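# Move one bottle from the crate onto the turntable

## Task

Lift a single bottle out of the blue crate and set it down standing upright on the rotating table. The crate must remain upright on the trolley, and every bottle left in it must still be standing. None of the bottles already travelling on the rotating table may be toppled. At the end, neither gripper may be in contact with any bottle or with the crate.

## Robot and tools

Robot: two arms, left_arm and right_arm, each with six joints plus a parallel gripper. Joint order, used in every command row and every per-joint list in results: waist, shoulder, elbow, wrist pitch, wrist yaw, wrist roll. Stated ranges in rad: waist -2.880..2.880, shoulder 0.000..3.142, elbow 0.000..3.019, wrist pitch -1.693..1.571, wrist yaw -1.571..1.571, wrist roll -2.094..2.094. A joint's true end may differ by up to 0.085 rad either way.

Scene frame: origin at table-top height, halfway between the nominal arm bases. +x points out over the table, +z is up, and left_arm sits on the +y side. Camera image sides do not match the arm names. Real bases are displaced from nominal; a BASES line gives calibrated places when present. Printed hand positions can be off, more so at long reach. Gripper frame: fingers point along its +z and open and close along its y. end_effector_position (m) is the point between the pads, about 1 cm short of the tips; orientation is end_effector_quat_wxyz.

Row format (shared by both motion tools): one flat list of 14 numbers, each in [-1, 1]. Left_arm comes first: six joint offsets, then its opening. Then right_arm: six joint offsets, then its opening. Both arms are always included. Joint values are scaled offsets relative to the Joint targets reported at the start of the action or move, not relative to the previous row. 1.0 equals 1.264 rad (waist), 1.32 (shoulder), 1.276 (elbow), 1.83 (wrist pitch), 6.358 (wrist yaw) and 7.625 (wrist roll). Sending the same offset again moves the joint further. Sending 0 for all of an arm's joints re-commands its current targets. Opening is absolute, not an offset: +1 fully open, -1 closed. A 0 there is a real command, so resend the current value to leave a gripper unchanged.

execute_actions(actions, cameras): actions is a list of actions. Each action is a list of up to 15 rows, one per 1/30 s step; if fewer rows are given, the last row is held to fill 15 steps. An empty list just reports state and images. An action is refused for both arms if it would drive a joint more than 0.085 rad beyond its range, measured from the starting targets. If the first action fails this check, or any action is malformed, the whole call is refused. cameras picks images: cam_high, cam_low, cam_left_wrist, cam_right_wrist. Omitted, null or ["all"] returns all of them, [] returns none, and an unknown name voids the call.

move(target, speed, blend, opening_speed, blocking, cameras): drives all joints together toward target. target is one 14-number row, or up to 15 such rows that differ only in joint offsets. Every row is an offset from the same Joint targets, not chained from the row before. speed is the peak rate in rad/s of the joint with the longest travel, from 0.01 to 2, default 0.5; give one value or one per target. blend (rad) rounds the corners at intermediate targets. opening_speed (at least 0.2 per second on the -1..+1 scale) ramps the fingers; without it they jump at the start. Paths take at least 0.5 s and stop short after 10 s. Moves do not avoid obstacles or the other arm, and the gripper tip moves fast when far from a turning joint. With blocking=false, control returns after about 0.5 s; you must call wait or stop before issuing new motion. The result ends with a move: line giving done, off_target (at rest but more than 0.035 rad off), moving, held or fault. It also notes limits=held and the worst-off joint per arm. done does not mean free of contact.

wait(seconds 0..10): lets time pass with commands held, or lets a running move continue. stop(): brakes a running move and needs some room to do so. zoom_image(camera, region [x0,y0,x1,y1] in pixels, at most 504x504): a closer look at the latest image from a camera. All images are 896x504. finished_scene(scene): the first call only asks you to check; the second ends the scene for good.

Motion limits: each joint's target is kept within a set lead of its measured angle (0.264, 0.32, 0.276, 0.33, 0.701, 1.97 rad in joint order). Targets that would place the gripper more than 110 mm from its measured position are scaled back. Large moves may need several actions, and tiny ones may not start. "joint sent to its limit" means a joint was clipped at its end. "joint command not followed" means the clearance check altered targets. That check does not keep the grippers apart.

Results: Joint positions and velocities per arm (rad, rad/s), followed by the pad gap (m; 0.094 fully open). Joint targets are the base for your next offsets. Tool commands shows each gripper's current command. grip_measured uses the opening scale. Torques are noisy and offset, and joints 3 and 4 wrap at ±28 N m. Step readings and HELD marks appear after execute_actions only.

Gripping: commanding just below the reading at first contact gives a light hold. About 0.11 below it gives full force, roughly 50-62 N per pad. Round bottles read narrower under a squeeze. To release, command well above grip_measured. When an arm is blocked it keeps pushing; command its targets back past its positions.

Cautions: brief tugs or pushes may occur. Avoid drops, slams, hard contact and arm-to-arm collisions. Do not tip the crate or the other bottles, and keep everything in the work area. Holding loads or straining toward unreachable poses heats motors; at 100 °C the arm goes limp for 30-60 s, so watch for MOTOR HOT. The simulation keeps running while you think. Finish with both grippers clear of bottles and crate.

Each tool is called after "Call:" in YAML: its name, and indented under it one key for each argument.

## Session

I'll start by reading the robot's state and all camera views.

Call:
execute_actions:
  actions: []

Scene clock: 0.00 s.
left_arm: end_effector_position=(+0.7191, +0.4023, +0.1776) grip_measured=+1.000 end_effector_quat_wxyz=(+0.376, +0.095, +0.916, +0.099) | right_arm: end_effector_position=(+0.2268, +0.2610, +0.3170) grip_measured=+1.000 end_effector_quat_wxyz=(+0.455, -0.512, +0.620, +0.384)
Joint names: [waist, shoulder, elbow, wrist pitch, wrist yaw, wrist roll]
Joint positions: left_arm=[0.065 1.933 1.637 -0.478 -0.065 0.296 0.094] | right_arm=[1.013 1.194 0.882 -0.003 -0.343 -0.099 0.094]
Joint velocities: left_arm=[-0.005 -0.015 -0.002 -0.002 -0.066 -0.022 0] | right_arm=[0.005 -0.005 0.017 -0.002 0.007 -0.007 0]
Joint torques (N m): no reading
Motor temperatures (°C): left_arm=[39 30 36 25 33 31 34] | right_arm=[34 31 30 36 26 37 34]
Heat: left arm: hottest waist 39 °C; right arm: hottest wrist roll 37 °C.
Joint targets: left_arm=[0.065 1.926 1.669 -0.473 -0.065 0.296] | right_arm=[1.013 1.192 0.913 0.002 -0.343 -0.099]
Tool commands: left_gripper/opening=+1.0 right_gripper/opening=+1.0

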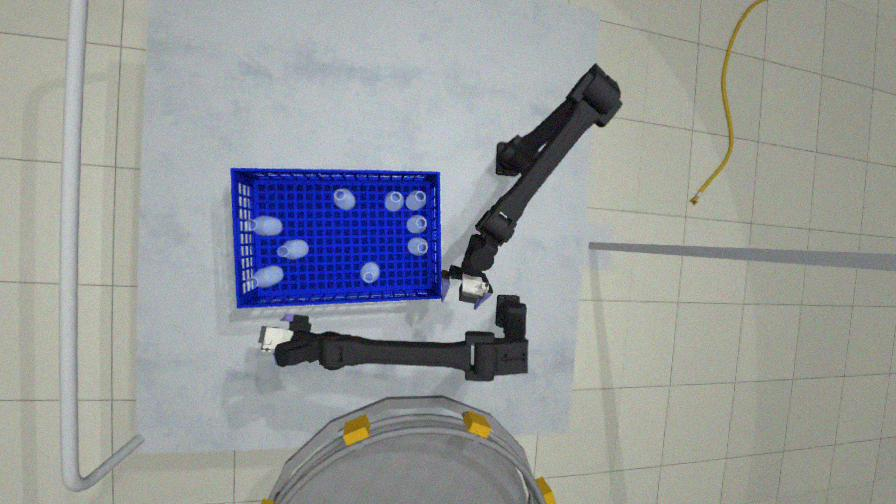

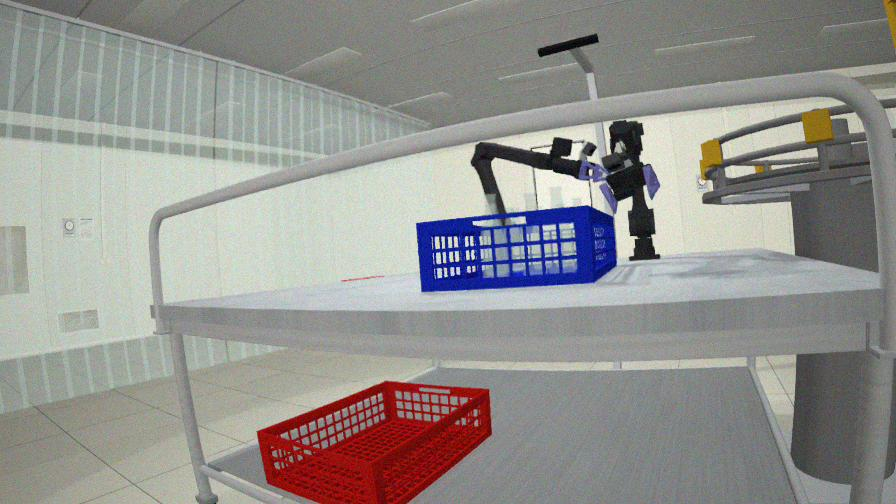

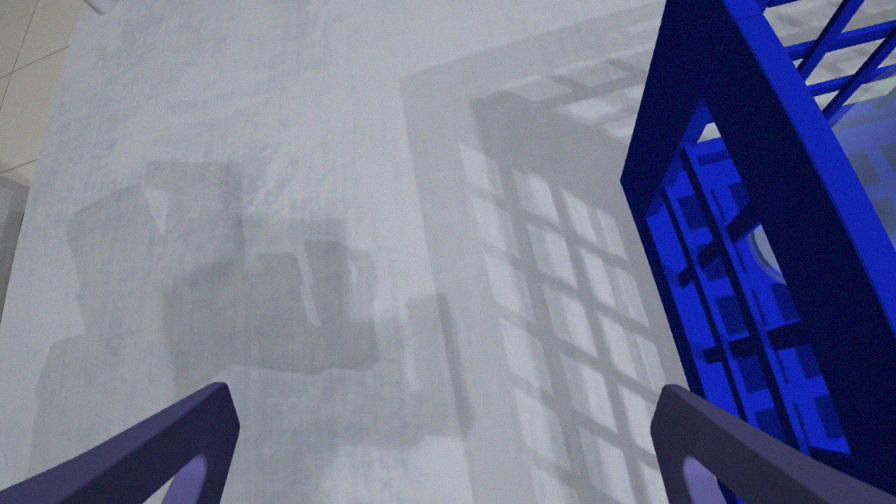

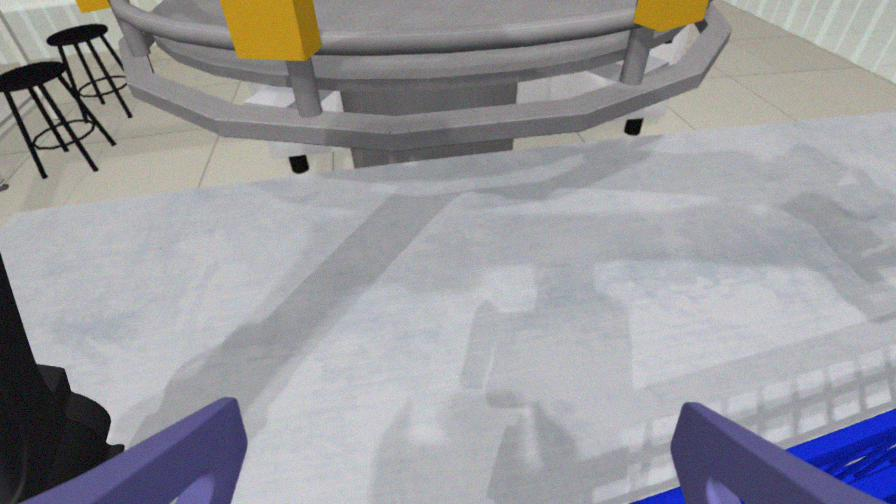

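Call:
zoom_image:
  camera: "cam_high"
  region: [210, 150, 510, 320]

Call:
zoom_image:
  camera: "cam_high"
  region: [220, 320, 600, 504]

Call:
zoom_image:
  camera: "cam_low"
  region: [400, 100, 896, 360]

Call:
zoom_image:
  camera: "cam_right_wrist"
  region: [0, 0, 504, 504]

Call:
zoom_image:
  camera: "cam_right_wrist"
  region: [392, 0, 896, 504]

Scaled by 1.680 from the camera's 896x504 image, which has a finer 1280x720 frame.

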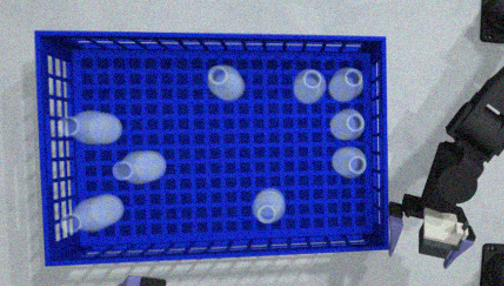

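Scaled by 1.326 from the camera's 896x504 image, which has a finer 1280x720 frame.

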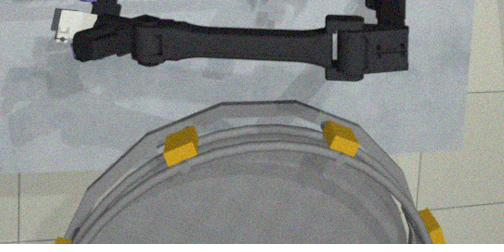

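Scaled by 1.016 from the camera's 896x504 image, which has a finer 1280x720 frame.

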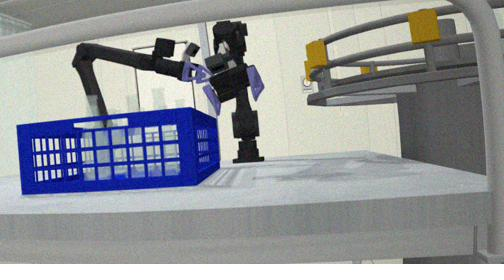

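Scaled by 1.000.

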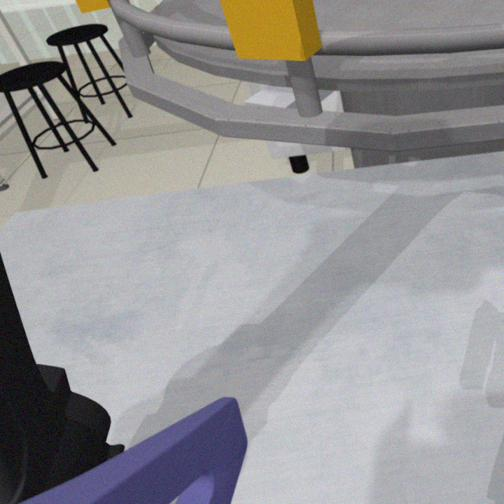

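Scaled by 1.000.

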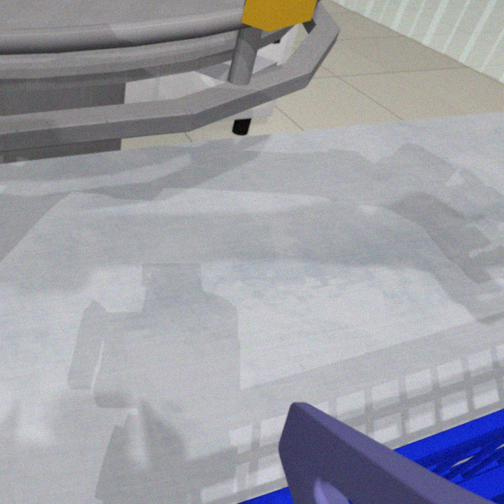

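Call:
zoom_image:
  camera: "cam_low"
  region: [400, 100, 680, 300]

Call:
zoom_image:
  camera: "cam_low"
  region: [660, 60, 896, 220]

Call:
zoom_image:
  camera: "cam_high"
  region: [330, 170, 450, 310]

Scaled by 1.800 from the camera's 896x504 image, which has a finer 1280x720 frame.

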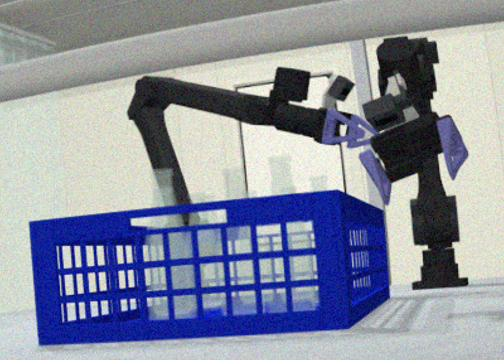

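Scaled by 2.136 from the camera's 896x504 image, which has a finer 1280x720 frame.

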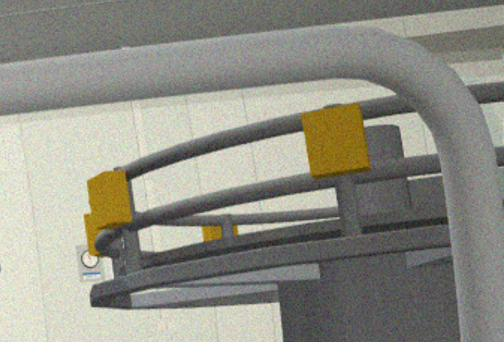

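Scaled by 3.600 from the camera's 896x504 image, which has a finer 1280x720 frame.

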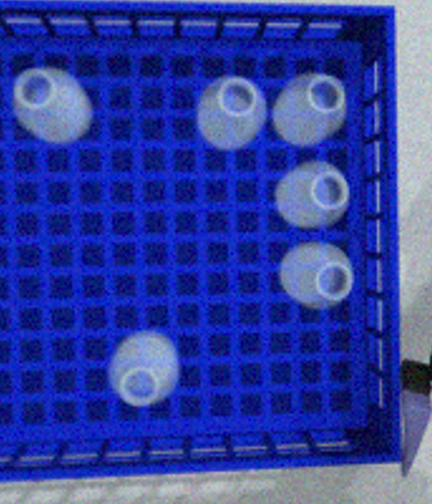

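Call:
move:
  target: [0, -0.3227, 0.2594, -0.452, 0.0102, -0.0388, 1, -0.485, -0.1455, 0.46, -0.438, 0.054, 0.013, 1]
  speed: 0.8

Scene clock: 56.90 s.
left_arm: end_effector_position=(+0.5296, +0.3799, +0.5036) grip_measured=+1.000 end_effector_quat_wxyz=(+0.362, -0.025, +0.932, +0.015) | right_arm: end_effector_position=(+0.4079, -0.0401, +0.5762) grip_measured=+1.000 end_effector_quat_wxyz=(+0.569, -0.181, +0.793, +0.120)
Joint names: [waist, shoulder, elbow, wrist pitch, wrist yaw, wrist roll]
Joint positions: left_arm=[0.065 1.5 1.966 -1.295 -0.004 0.011 0.094] | right_arm=[0.412 0.993 1.458 -0.795 -0.001 -0.016 0.094]
Joint velocities: left_arm=[-0.024 -0.005 -0.007 0.002 0.022 -0.066 0] | right_arm=[-0.005 -0.015 -0.002 0.007 -0.095 -0.037 0]
Joint torques (N m): left_arm=[-1.73 -13.33 10.61 1.4 0.13 -0.25] | right_arm=[-1.61 -2.96 13.7 1.48 -0.1 0.29]
Motor temperatures (°C): left_arm=[38 35 49 25 31 29 32] | right_arm=[33 32 45 36 26 34 31]
Heat: left arm: hottest elbow 49 °C; right arm: hottest elbow 45 °C.
Joint targets: left_arm=[0.065 1.500 2.000 -1.300 0.000 0.000] | right_arm=[0.400 1.000 1.500 -0.800 0.001 0.000]
move: off_target (right_arm); right_arm: the elbow is farthest, 0.042 rad from its target

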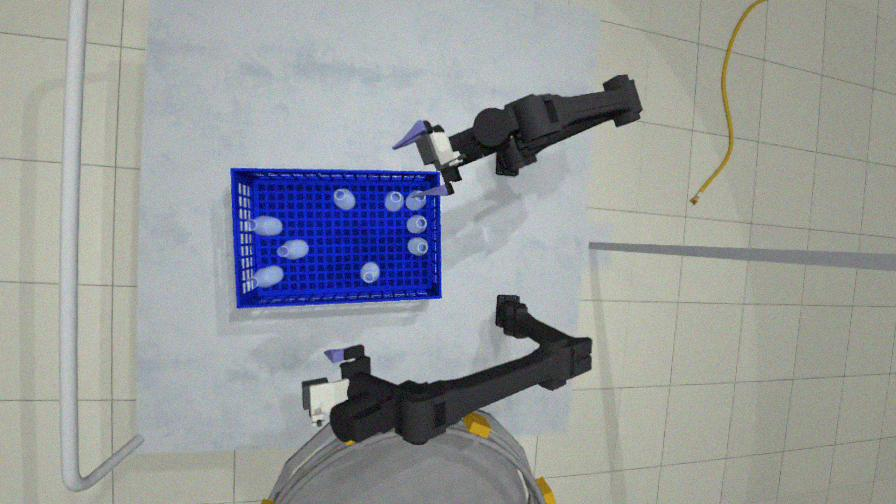

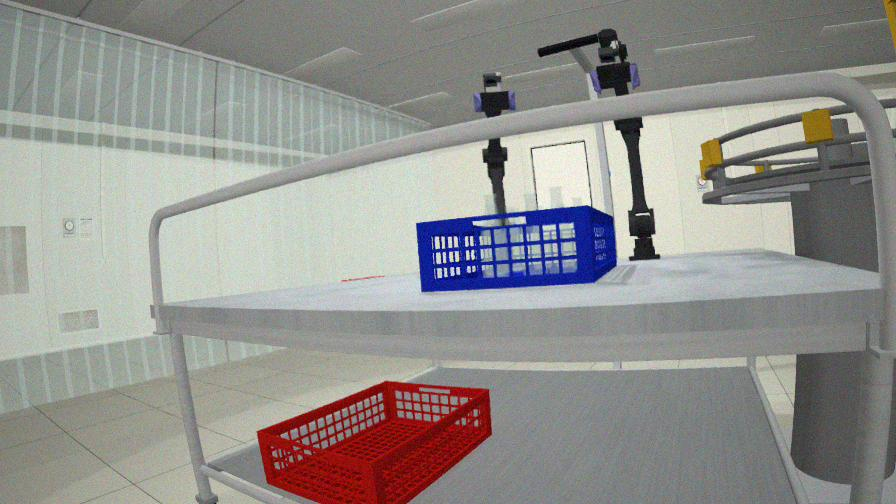

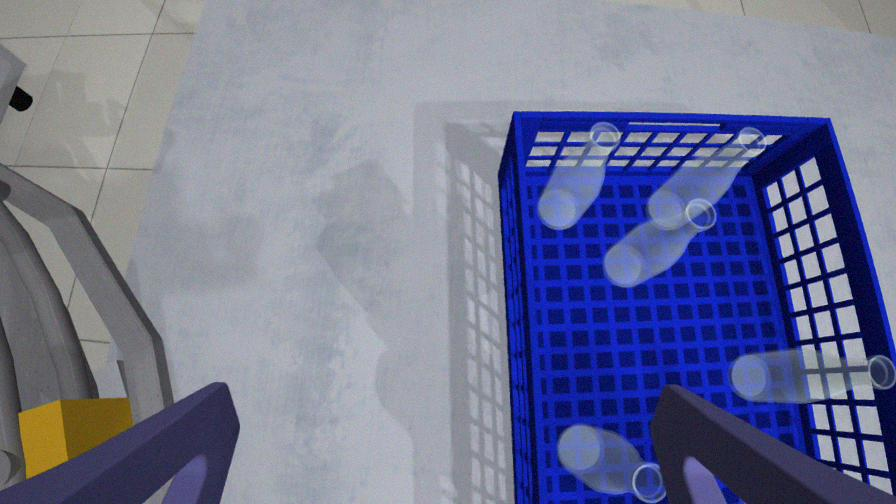

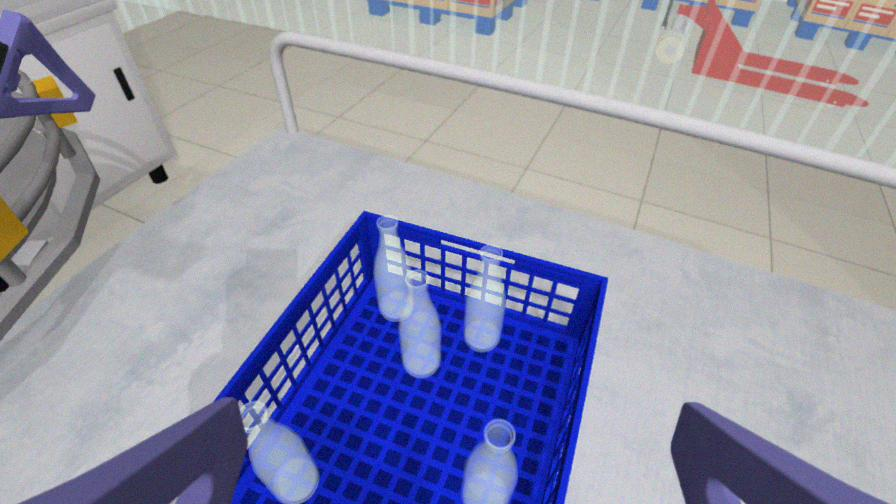

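Call:
move:
  target: [0.6606, 0, 0, 0, 0, 0, 1, 0, 0, 0, 0.2732, 0, 0, 1]
  speed: 0.8

Scene clock: 93.47 s.
left_arm: end_effector_position=(+0.3142, +0.7914, +0.5036) grip_measured=+1.000 end_effector_quat_wxyz=(+0.325, -0.403, +0.840, +0.160) | right_arm: end_effector_position=(+0.4176, -0.0357, +0.6927) grip_measured=+1.000 end_effector_quat_wxyz=(+0.742, -0.145, +0.636, +0.157)
Joint names: [waist, shoulder, elbow, wrist pitch, wrist yaw, wrist roll]
Joint positions: left_arm=[0.905 1.5 1.966 -1.295 -0.001 0.009 0.094] | right_arm=[0.412 0.993 1.458 -0.315 -0.001 -0.015 0.094]
Joint velocities: left_arm=[-0.024 -0.015 -0.007 0.012 0.022 0.007 0] | right_arm=[0.005 -0.005 -0.002 -0.007 -0.007 -0.007 0]
Joint torques (N m): left_arm=[-2.49 -12.98 10.37 1.14 0.01 -0.2] | right_arm=[-1.55 -2.84 13.64 2.17 -0.1 0.29]
Motor temperatures (°C): left_arm=[38 33 49 24 30 28 30] | right_arm=[32 31 45 35 26 33 30]
Heat: left arm: hottest elbow 49 °C; right arm: hottest elbow 45 °C.
Joint targets: left_arm=[0.900 1.500 2.000 -1.300 0.000 0.000] | right_arm=[0.400 1.000 1.500 -0.300 0.001 0.000]
move: off_target (right_arm); right_arm: the elbow is farthest, 0.042 rad from its target

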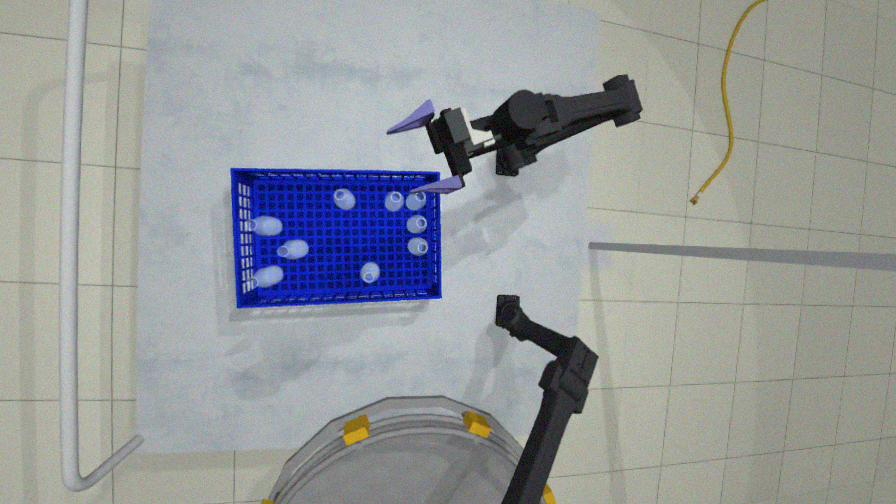

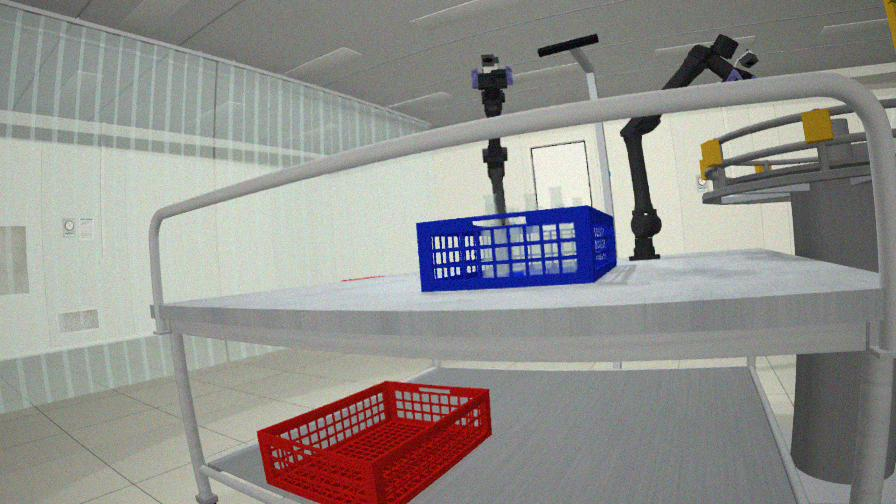

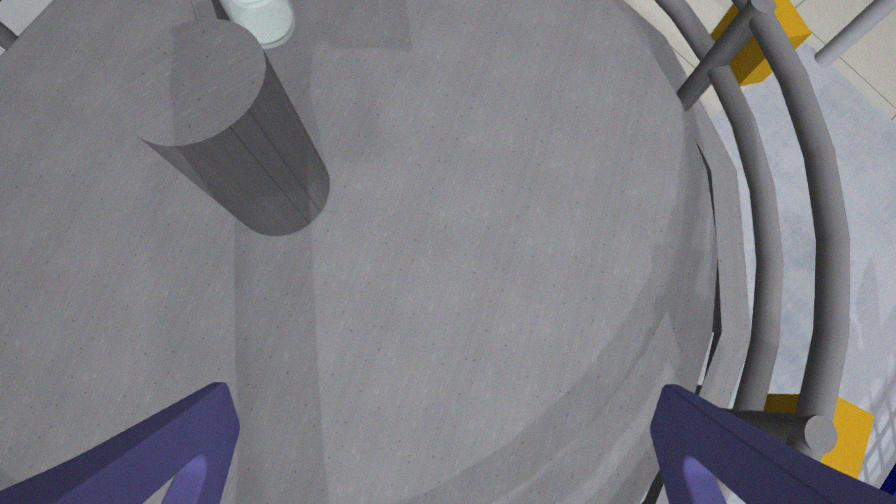

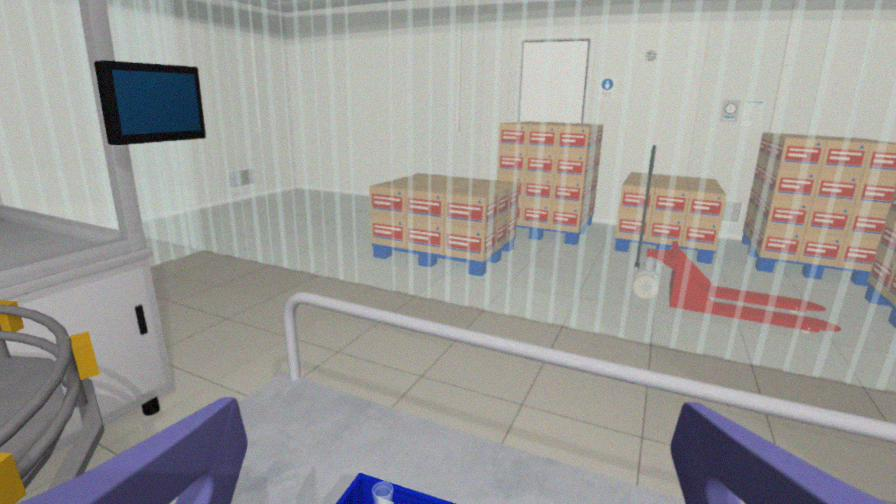

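Call:
execute_actions:
  actions: []
  cameras: ["cam_left_wrist", "cam_low"]

Scene clock: 153.67 s.
left_arm: end_effector_position=(+0.3142, +0.7914, +0.5036) grip_measured=+1.000 end_effector_quat_wxyz=(+0.325, -0.403, +0.840, +0.160) | right_arm: end_effector_position=(+0.4176, -0.0357, +0.6928) grip_measured=+1.000 end_effector_quat_wxyz=(+0.742, -0.145, +0.636, +0.157)
Joint names: [waist, shoulder, elbow, wrist pitch, wrist yaw, wrist roll]
Joint positions: left_arm=[0.905 1.5 1.966 -1.295 -0.001 0.009 0.094] | right_arm=[0.412 0.993 1.458 -0.315 -0.001 -0.015 0.094]
Joint velocities: left_arm=[0.005 -0.005 0.002 0.007 -0.037 -0.007 0] | right_arm=[-0.015 -0.005 0.022 0.007 -0.007 -0.022 0]
Joint torques (N m): left_arm=[-2.32 -12.98 10.39 1.24 0.04 -0.17] | right_arm=[-1.55 -2.9 13.64 2.14 -0.1 0.29]
Motor temperatures (°C): left_arm=[37 33 51 24 29 27 29] | right_arm=[31 30 48 34 25 31 28]
Heat: left arm: hottest elbow 51 °C; right arm: hottest elbow 48 °C.
Joint targets: left_arm=[0.900 1.500 2.000 -1.300 0.000 0.000] | right_arm=[0.400 1.000 1.500 -0.300 0.001 0.000]
Tool commands: left_gripper/opening=+1.0 right_gripper/opening=+1.0
Images, in order (width x height): cam_low 896x504, cam_left_wrist 896x504.

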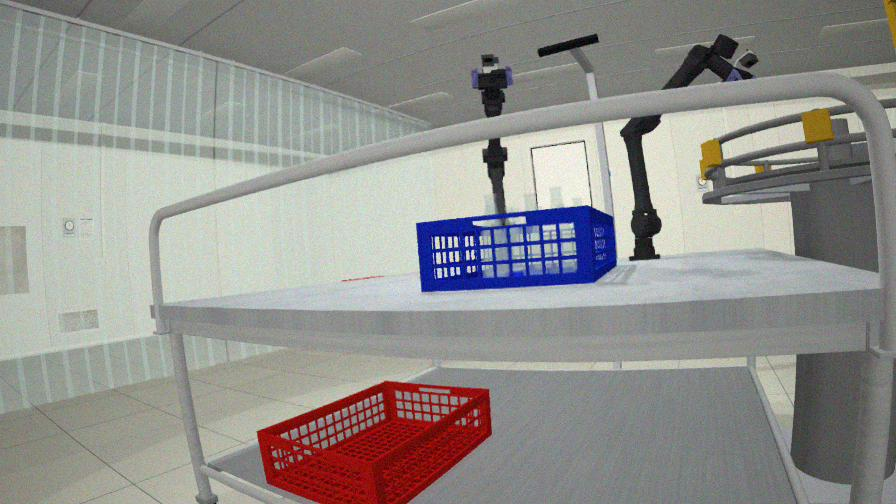

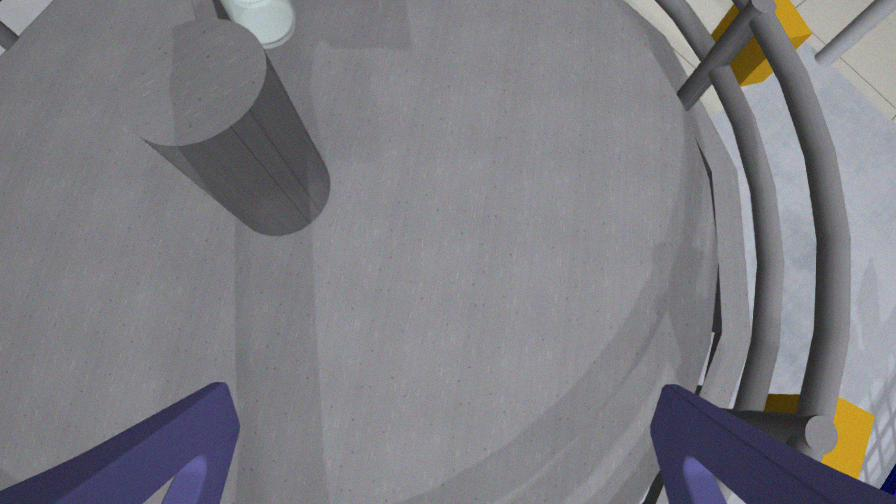

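Call:
move:
  target: [0.2769, 0, 0, 0.2186, 0, 0, 1, 0, 0, 0, -0.2732, 0, 0, 1]
  speed: 0.8
  cameras: ["cam_left_wrist", "cam_right_wrist", "cam_high"]

Scene clock: 160.80 s.
left_arm: end_effector_position=(+0.1575, +0.9377, +0.5777) grip_measured=+1.000 end_effector_quat_wxyz=(+0.429, -0.493, +0.689, +0.313) | right_arm: end_effector_position=(+0.4080, -0.0401, +0.5763) grip_measured=+1.000 end_effector_quat_wxyz=(+0.569, -0.181, +0.793, +0.121)
Joint names: [waist, shoulder, elbow, wrist pitch, wrist yaw, wrist roll]
Joint positions: left_arm=[1.254 1.5 1.966 -0.917 -0.001 0.009 0.094] | right_arm=[0.412 0.993 1.458 -0.795 -0.001 -0.015 0.094]
Joint velocities: left_arm=[0.005 0.005 0.002 -0.002 -0.051 0.037 0] | right_arm=[-0.015 -0.015 -0.002 -0.007 -0.007 0.051 0]
Joint torques (N m): left_arm=[-2.26 -13.33 10.77 2.7 0.02 -0.23] | right_arm=[-1.55 -2.96 13.68 1.48 -0.1 0.29]
Motor temperatures (°C): left_arm=[37 33 51 24 29 27 29] | right_arm=[31 30 48 34 25 31 28]
Heat: left arm: hottest elbow 51 °C; right arm: hottest elbow 48 °C.
Joint targets: left_arm=[1.250 1.500 2.000 -0.900 0.000 0.000] | right_arm=[0.400 1.000 1.500 -0.800 0.001 0.000]
move: off_target (right_arm); right_arm: the elbow is farthest, 0.042 rad from its target
Images, in order (width x height): cam_high 896x504, cam_left_wrist 896x504, cam_right_wrist 896x504.

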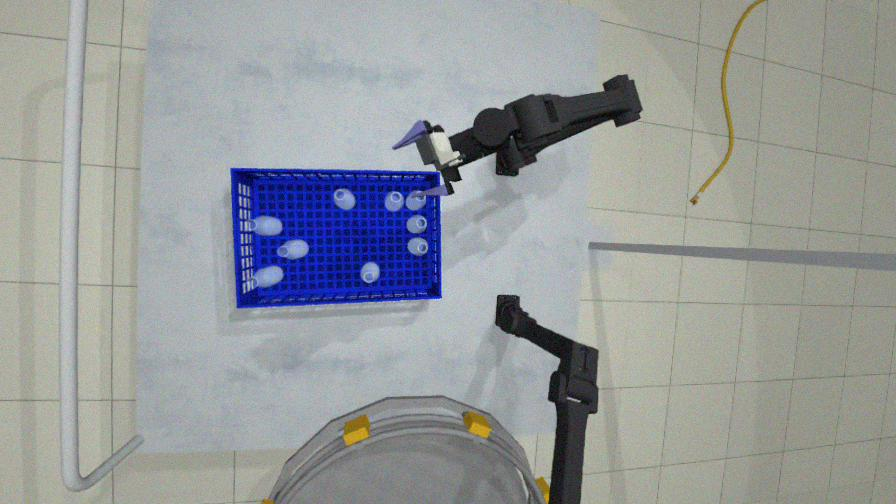

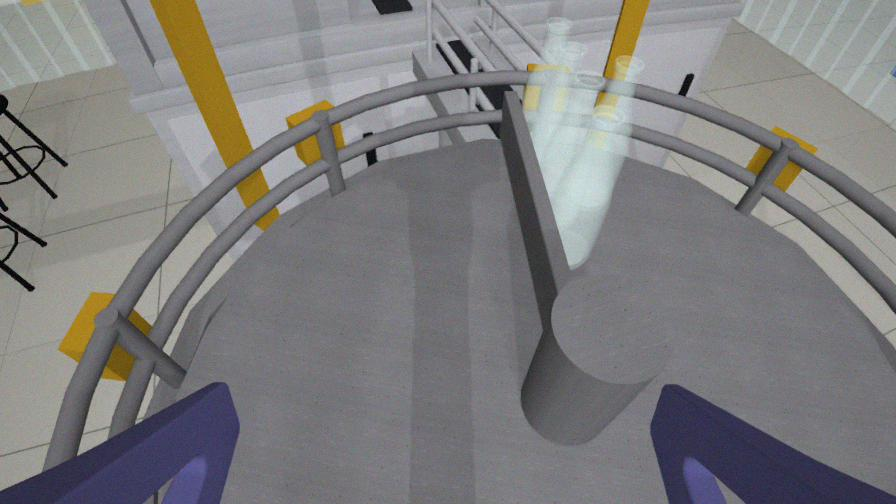

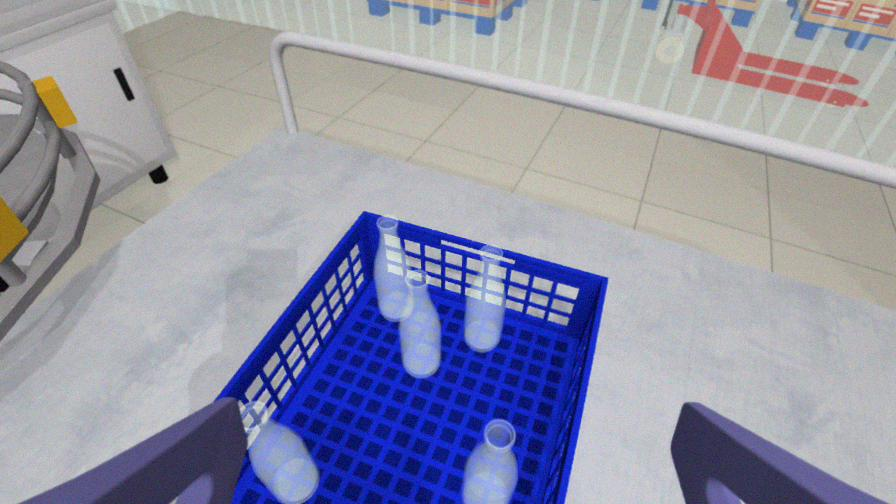

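Call:
zoom_image:
  camera: "cam_left_wrist"
  region: [220, 180, 500, 380]

Call:
execute_actions:
  actions: []
  cameras: ["cam_left_wrist"]

Call:
zoom_image:
  camera: "cam_left_wrist"
  region: [220, 180, 500, 380]

Call:
zoom_image:
  camera: "cam_left_wrist"
  region: [460, 0, 760, 300]

Scaled by 1.800 from the camera's 896x504 image, which has a finer 1280x720 frame.

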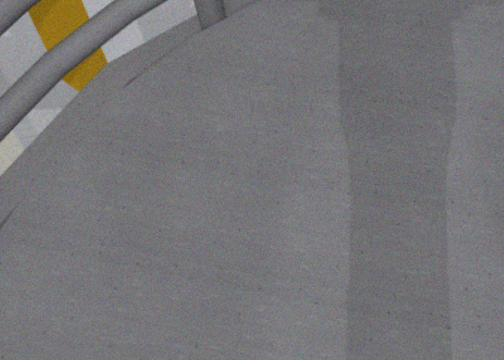

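Scene clock: 169.57 s.
left_arm: end_effector_position=(+0.1575, +0.9377, +0.5777) grip_measured=+1.000 end_effector_quat_wxyz=(+0.429, -0.493, +0.689, +0.314) | right_arm: end_effector_position=(+0.4079, -0.0401, +0.5762) grip_measured=+1.000 end_effector_quat_wxyz=(+0.569, -0.181, +0.793, +0.121)
Joint names: [waist, shoulder, elbow, wrist pitch, wrist yaw, wrist roll]
Joint positions: left_arm=[1.254 1.5 1.966 -0.917 -0.001 0.009 0.094] | right_arm=[0.412 0.993 1.458 -0.795 -0.001 -0.015 0.094]
Joint velocities: left_arm=[-0.005 -0.015 -0.017 0.002 -0.022 0.007 0] | right_arm=[-0.005 -0.005 0.007 -0.022 0.037 0.081 0]
Joint torques (N m): left_arm=[-2.14 -13.51 10.8 2.59 0.01 -0.17] | right_arm=[-1.55 -2.96 13.68 1.48 -0.09 0.29]
Motor temperatures (°C): left_arm=[37 33 51 24 29 27 28] | right_arm=[31 30 49 34 25 31 28]
Heat: left arm: hottest elbow 51 °C; right arm: hottest elbow 49 °C.
Joint targets: left_arm=[1.250 1.500 2.000 -0.900 0.000 0.000] | right_arm=[0.400 1.000 1.500 -0.800 0.001 0.000]
Tool commands: left_gripper/opening=+1.0 right_gripper/opening=+1.0
Images, in order (width x height): cam_left_wrist 896x504.

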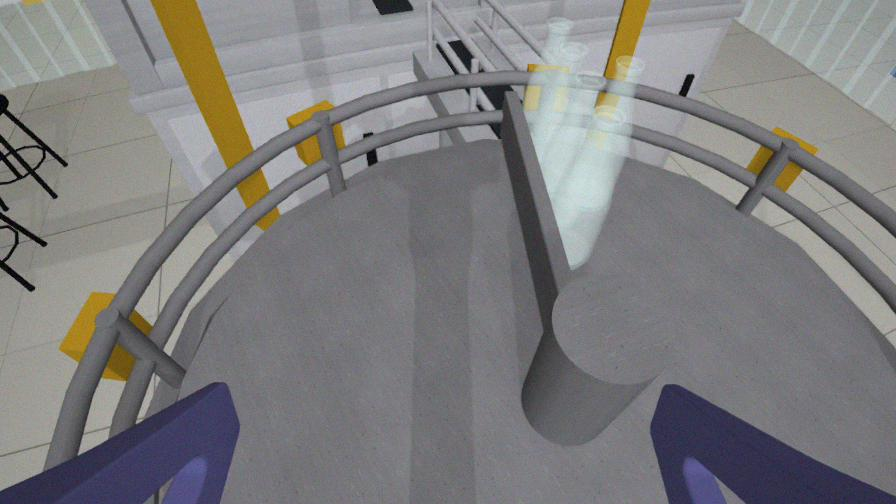

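Scaled by 1.800 from the camera's 896x504 image, which has a finer 1280x720 frame.

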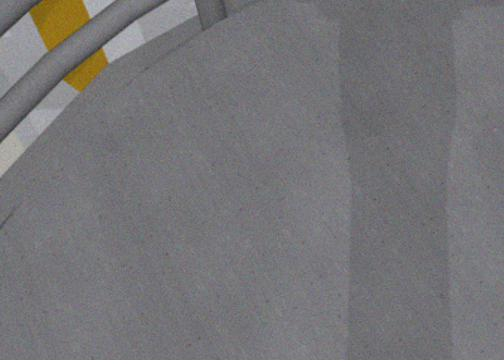

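Scaled by 1.680 from the camera's 896x504 image, which has a finer 1280x720 frame.

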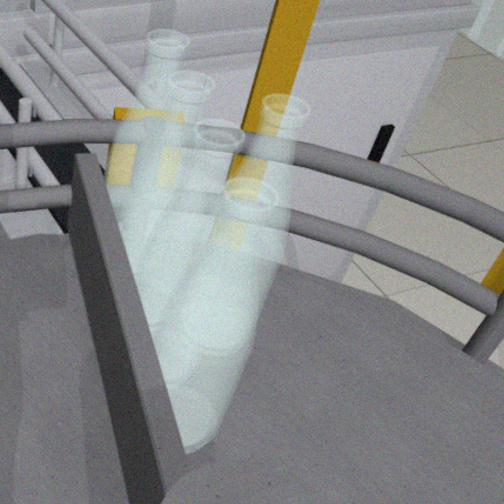

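Call:
zoom_image:
  camera: "cam_left_wrist"
  region: [500, 0, 680, 280]

Call:
execute_actions:
  actions: []
  cameras: ["cam_right_wrist"]

Call:
zoom_image:
  camera: "cam_right_wrist"
  region: [350, 200, 550, 400]

Call:
zoom_image:
  camera: "cam_right_wrist"
  region: [220, 380, 360, 504]

Scaled by 1.800 from the camera's 896x504 image, which has a finer 1280x720 frame.

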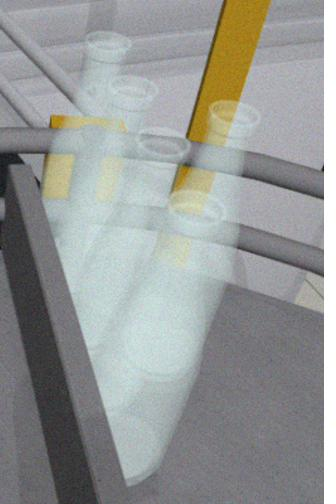

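Scene clock: 218.63 s.
left_arm: end_effector_position=(+0.1575, +0.9377, +0.5777) grip_measured=+1.000 end_effector_quat_wxyz=(+0.429, -0.493, +0.689, +0.314) | right_arm: end_effector_position=(+0.4079, -0.0401, +0.5762) grip_measured=+1.000 end_effector_quat_wxyz=(+0.569, -0.181, +0.793, +0.121)
Joint names: [waist, shoulder, elbow, wrist pitch, wrist yaw, wrist roll]
Joint positions: left_arm=[1.254 1.5 1.966 -0.917 -0.001 0.009 0.094] | right_arm=[0.412 0.993 1.458 -0.795 -0.001 -0.015 0.094]
Joint velocities: left_arm=[-0.015 -0.005 -0.002 -0.007 -0.051 0.022 0] | right_arm=[-0.015 -0.005 -0.007 -0.022 -0.037 0.037 0]
Joint torques (N m): left_arm=[-2.2 -13.04 10.81 2.55 0.02 -0.23] | right_arm=[-1.55 -3.02 13.68 1.51 -0.09 0.29]
Motor temperatures (°C): left_arm=[37 32 52 24 28 26 27] | right_arm=[31 29 50 33 25 30 27]
Heat: left arm: hottest elbow 52 °C; right arm: hottest elbow 50 °C.
Joint targets: left_arm=[1.250 1.500 2.000 -0.900 0.000 0.000] | right_arm=[0.400 1.000 1.500 -0.800 0.001 0.000]
Tool commands: left_gripper/opening=+1.0 right_gripper/opening=+1.0
Images, in order (width x height): cam_right_wrist 896x504.

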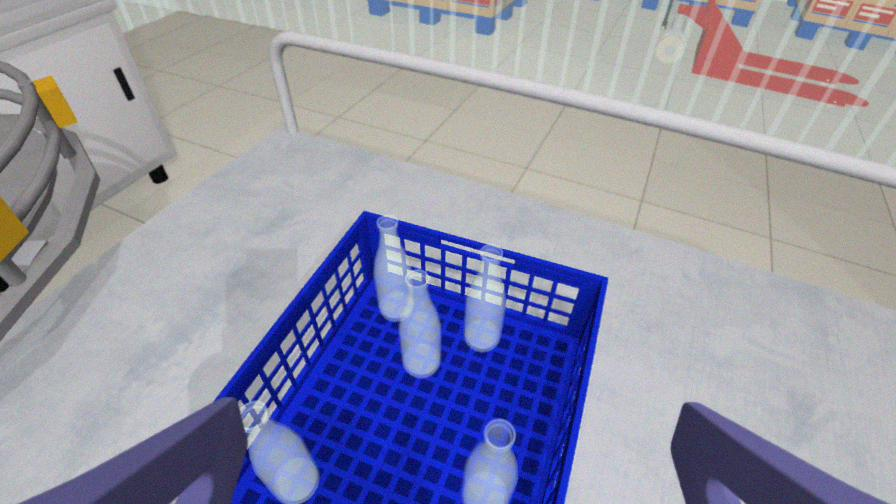

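Scaled by 2.520 from the camera's 896x504 image, which has a finer 1280x720 frame.

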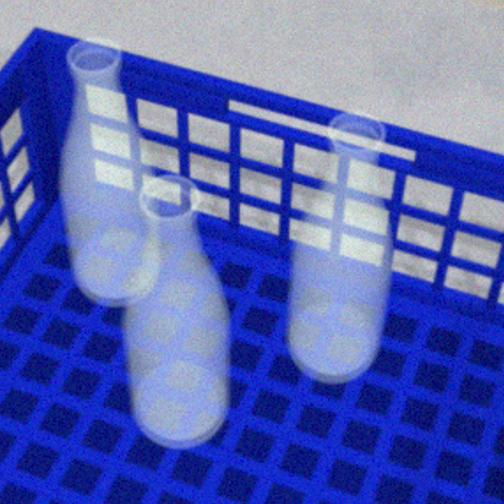

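Scaled by 3.600 from the camera's 896x504 image, which has a finer 1280x720 frame.

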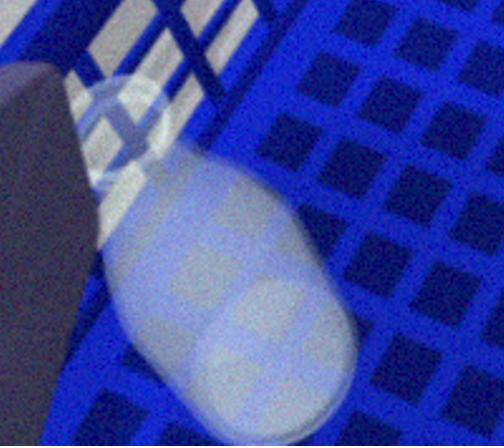

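Call:
move:
  target: [-0.9889, -0.3030, -0.3918, 0, 0, 0, 1, -0.1187, 0, 0, 0, 0, 0, 1]
  speed: 1.0
  cameras: ["cam_left_wrist"]

Call:
move:
  target: [-0.2025, 0, 0, 0, 0, 0, 1, 0, 0, 0, 0, 0, 0, 1]
  speed: 0.6
  cameras: ["cam_high", "cam_left_wrist", "cam_right_wrist"]

Scene clock: 263.87 s.
left_arm: end_effector_position=(+0.4406, +0.3423, +0.5197) grip_measured=+1.000 end_effector_quat_wxyz=(+0.498, +0.005, +0.867, +0.002) | right_arm: end_effector_position=(+0.4308, -0.1014, +0.5762) grip_measured=+1.000 end_effector_quat_wxyz=(+0.576, -0.122, +0.805, +0.079)
Joint names: [waist, shoulder, elbow, wrist pitch, wrist yaw, wrist roll]
Joint positions: left_arm=[-0.001 1.108 1.495 -0.915 -0.001 0.009 0.094] | right_arm=[0.265 0.993 1.458 -0.795 -0.001 -0.015 0.094]
Joint velocities: left_arm=[0.005 -0.015 -0.017 -0.007 -0.037 -0.022 0] | right_arm=[-0.005 -0.005 0.002 -0.012 -0.007 -0.022 0]
Joint torques (N m): left_arm=[-2.02 -8.41 8.99 2.52 0.03 -0.2] | right_arm=[-1.85 -3.02 13.68 1.5 -0.09 0.3]
Motor temperatures (°C): left_arm=[37 33 52 24 27 26 27] | right_arm=[30 29 51 33 25 29 26]
Heat: left arm: hottest elbow 52 °C; right arm: hottest elbow 51 °C.
Joint targets: left_arm=[0.000 1.100 1.500 -0.900 0.000 0.000] | right_arm=[0.250 1.000 1.500 -0.800 0.001 0.000]
move: off_target (right_arm); right_arm: the elbow is farthest, 0.042 rad from its target
Images, in order (width x height): cam_left_wrist 896x504.

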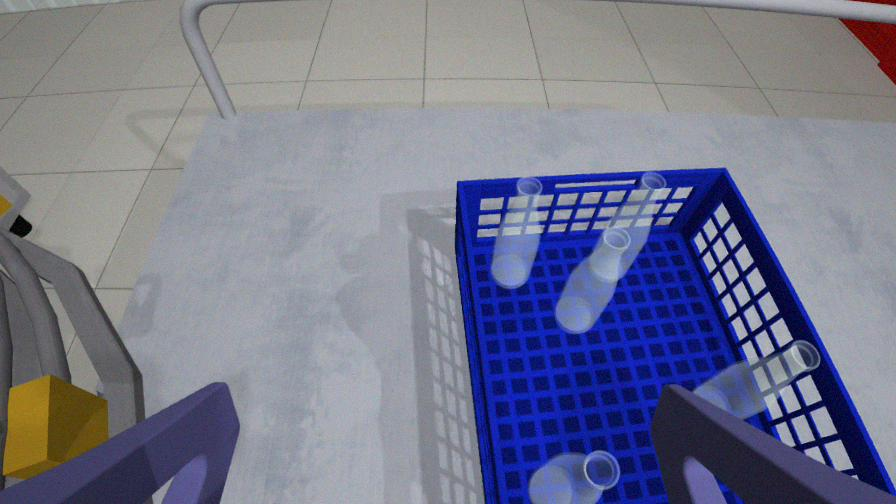

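Scene clock: 264.80 s.
left_arm: end_effector_position=(+0.4247, +0.2220, +0.5197) grip_measured=+1.000 end_effector_quat_wxyz=(+0.494, +0.115, +0.860, -0.061) | right_arm: end_effector_position=(+0.4308, -0.1014, +0.5762) grip_measured=+1.000 end_effector_quat_wxyz=(+0.576, -0.122, +0.805, +0.079)
Joint names: [waist, shoulder, elbow, wrist pitch, wrist yaw, wrist roll]
Joint positions: left_arm=[-0.254 1.108 1.495 -0.915 -0.001 0.009 0.094] | right_arm=[0.265 0.993 1.458 -0.795 -0.001 -0.015 0.094]
Joint velocities: left_arm=[-0.015 0.005 -0.012 -0.002 0.037 -0.007 0] | right_arm=[-0.005 -0.015 -0.007 -0.002 0.007 0.11 0]
Joint torques (N m): left_arm=[-2.37 -7.41 8.98 2.45 0 -0.23] | right_arm=[-1.79 -3.02 13.68 1.51 -0.1 0.29]
Motor temperatures (°C): left_arm=[37 33 52 24 27 26 27] | right_arm=[30 29 51 33 25 29 26]
Heat: left arm: hottest elbow 52 °C; right arm: hottest elbow 51 °C.
Joint targets: left_arm=[-0.256 1.100 1.500 -0.900 0.000 0.000] | right_arm=[0.250 1.000 1.500 -0.800 0.001 0.000]
move: off_target (right_arm); right_arm: the elbow is farthest, 0.042 rad from its target
Images, in order (width x height): cam_high 896x504, cam_left_wrist 896x504, cam_right_wrist 896x504.

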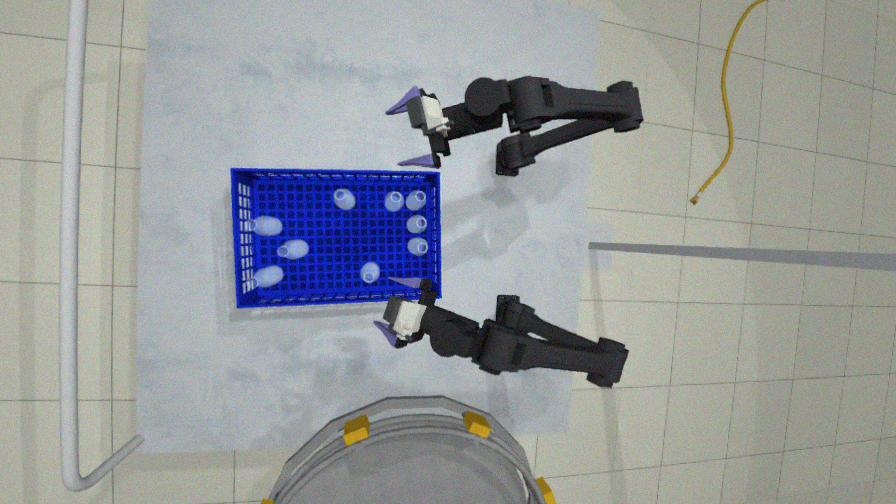

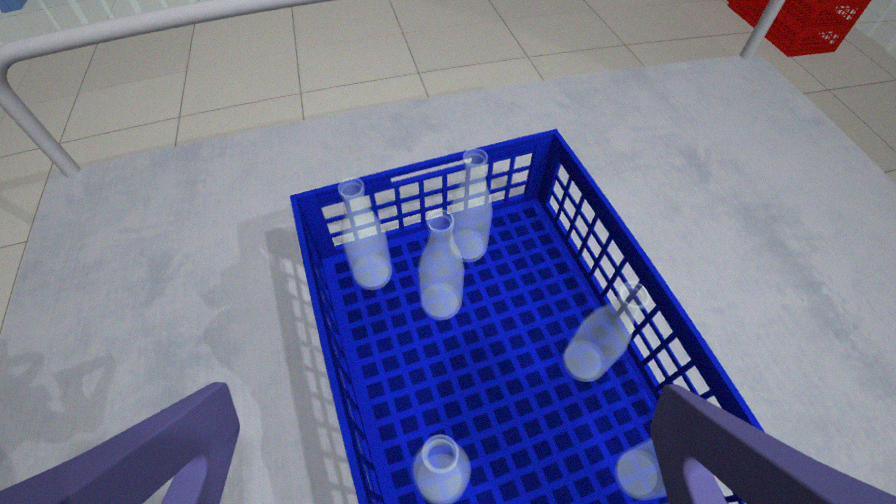

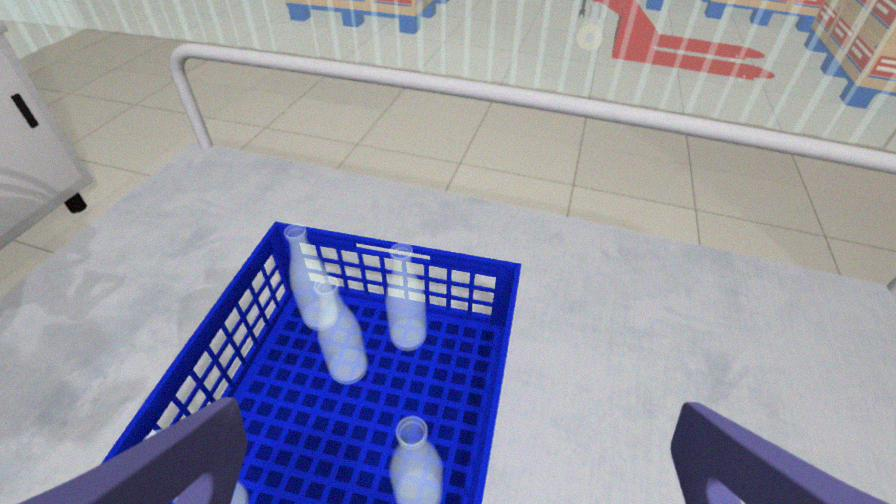

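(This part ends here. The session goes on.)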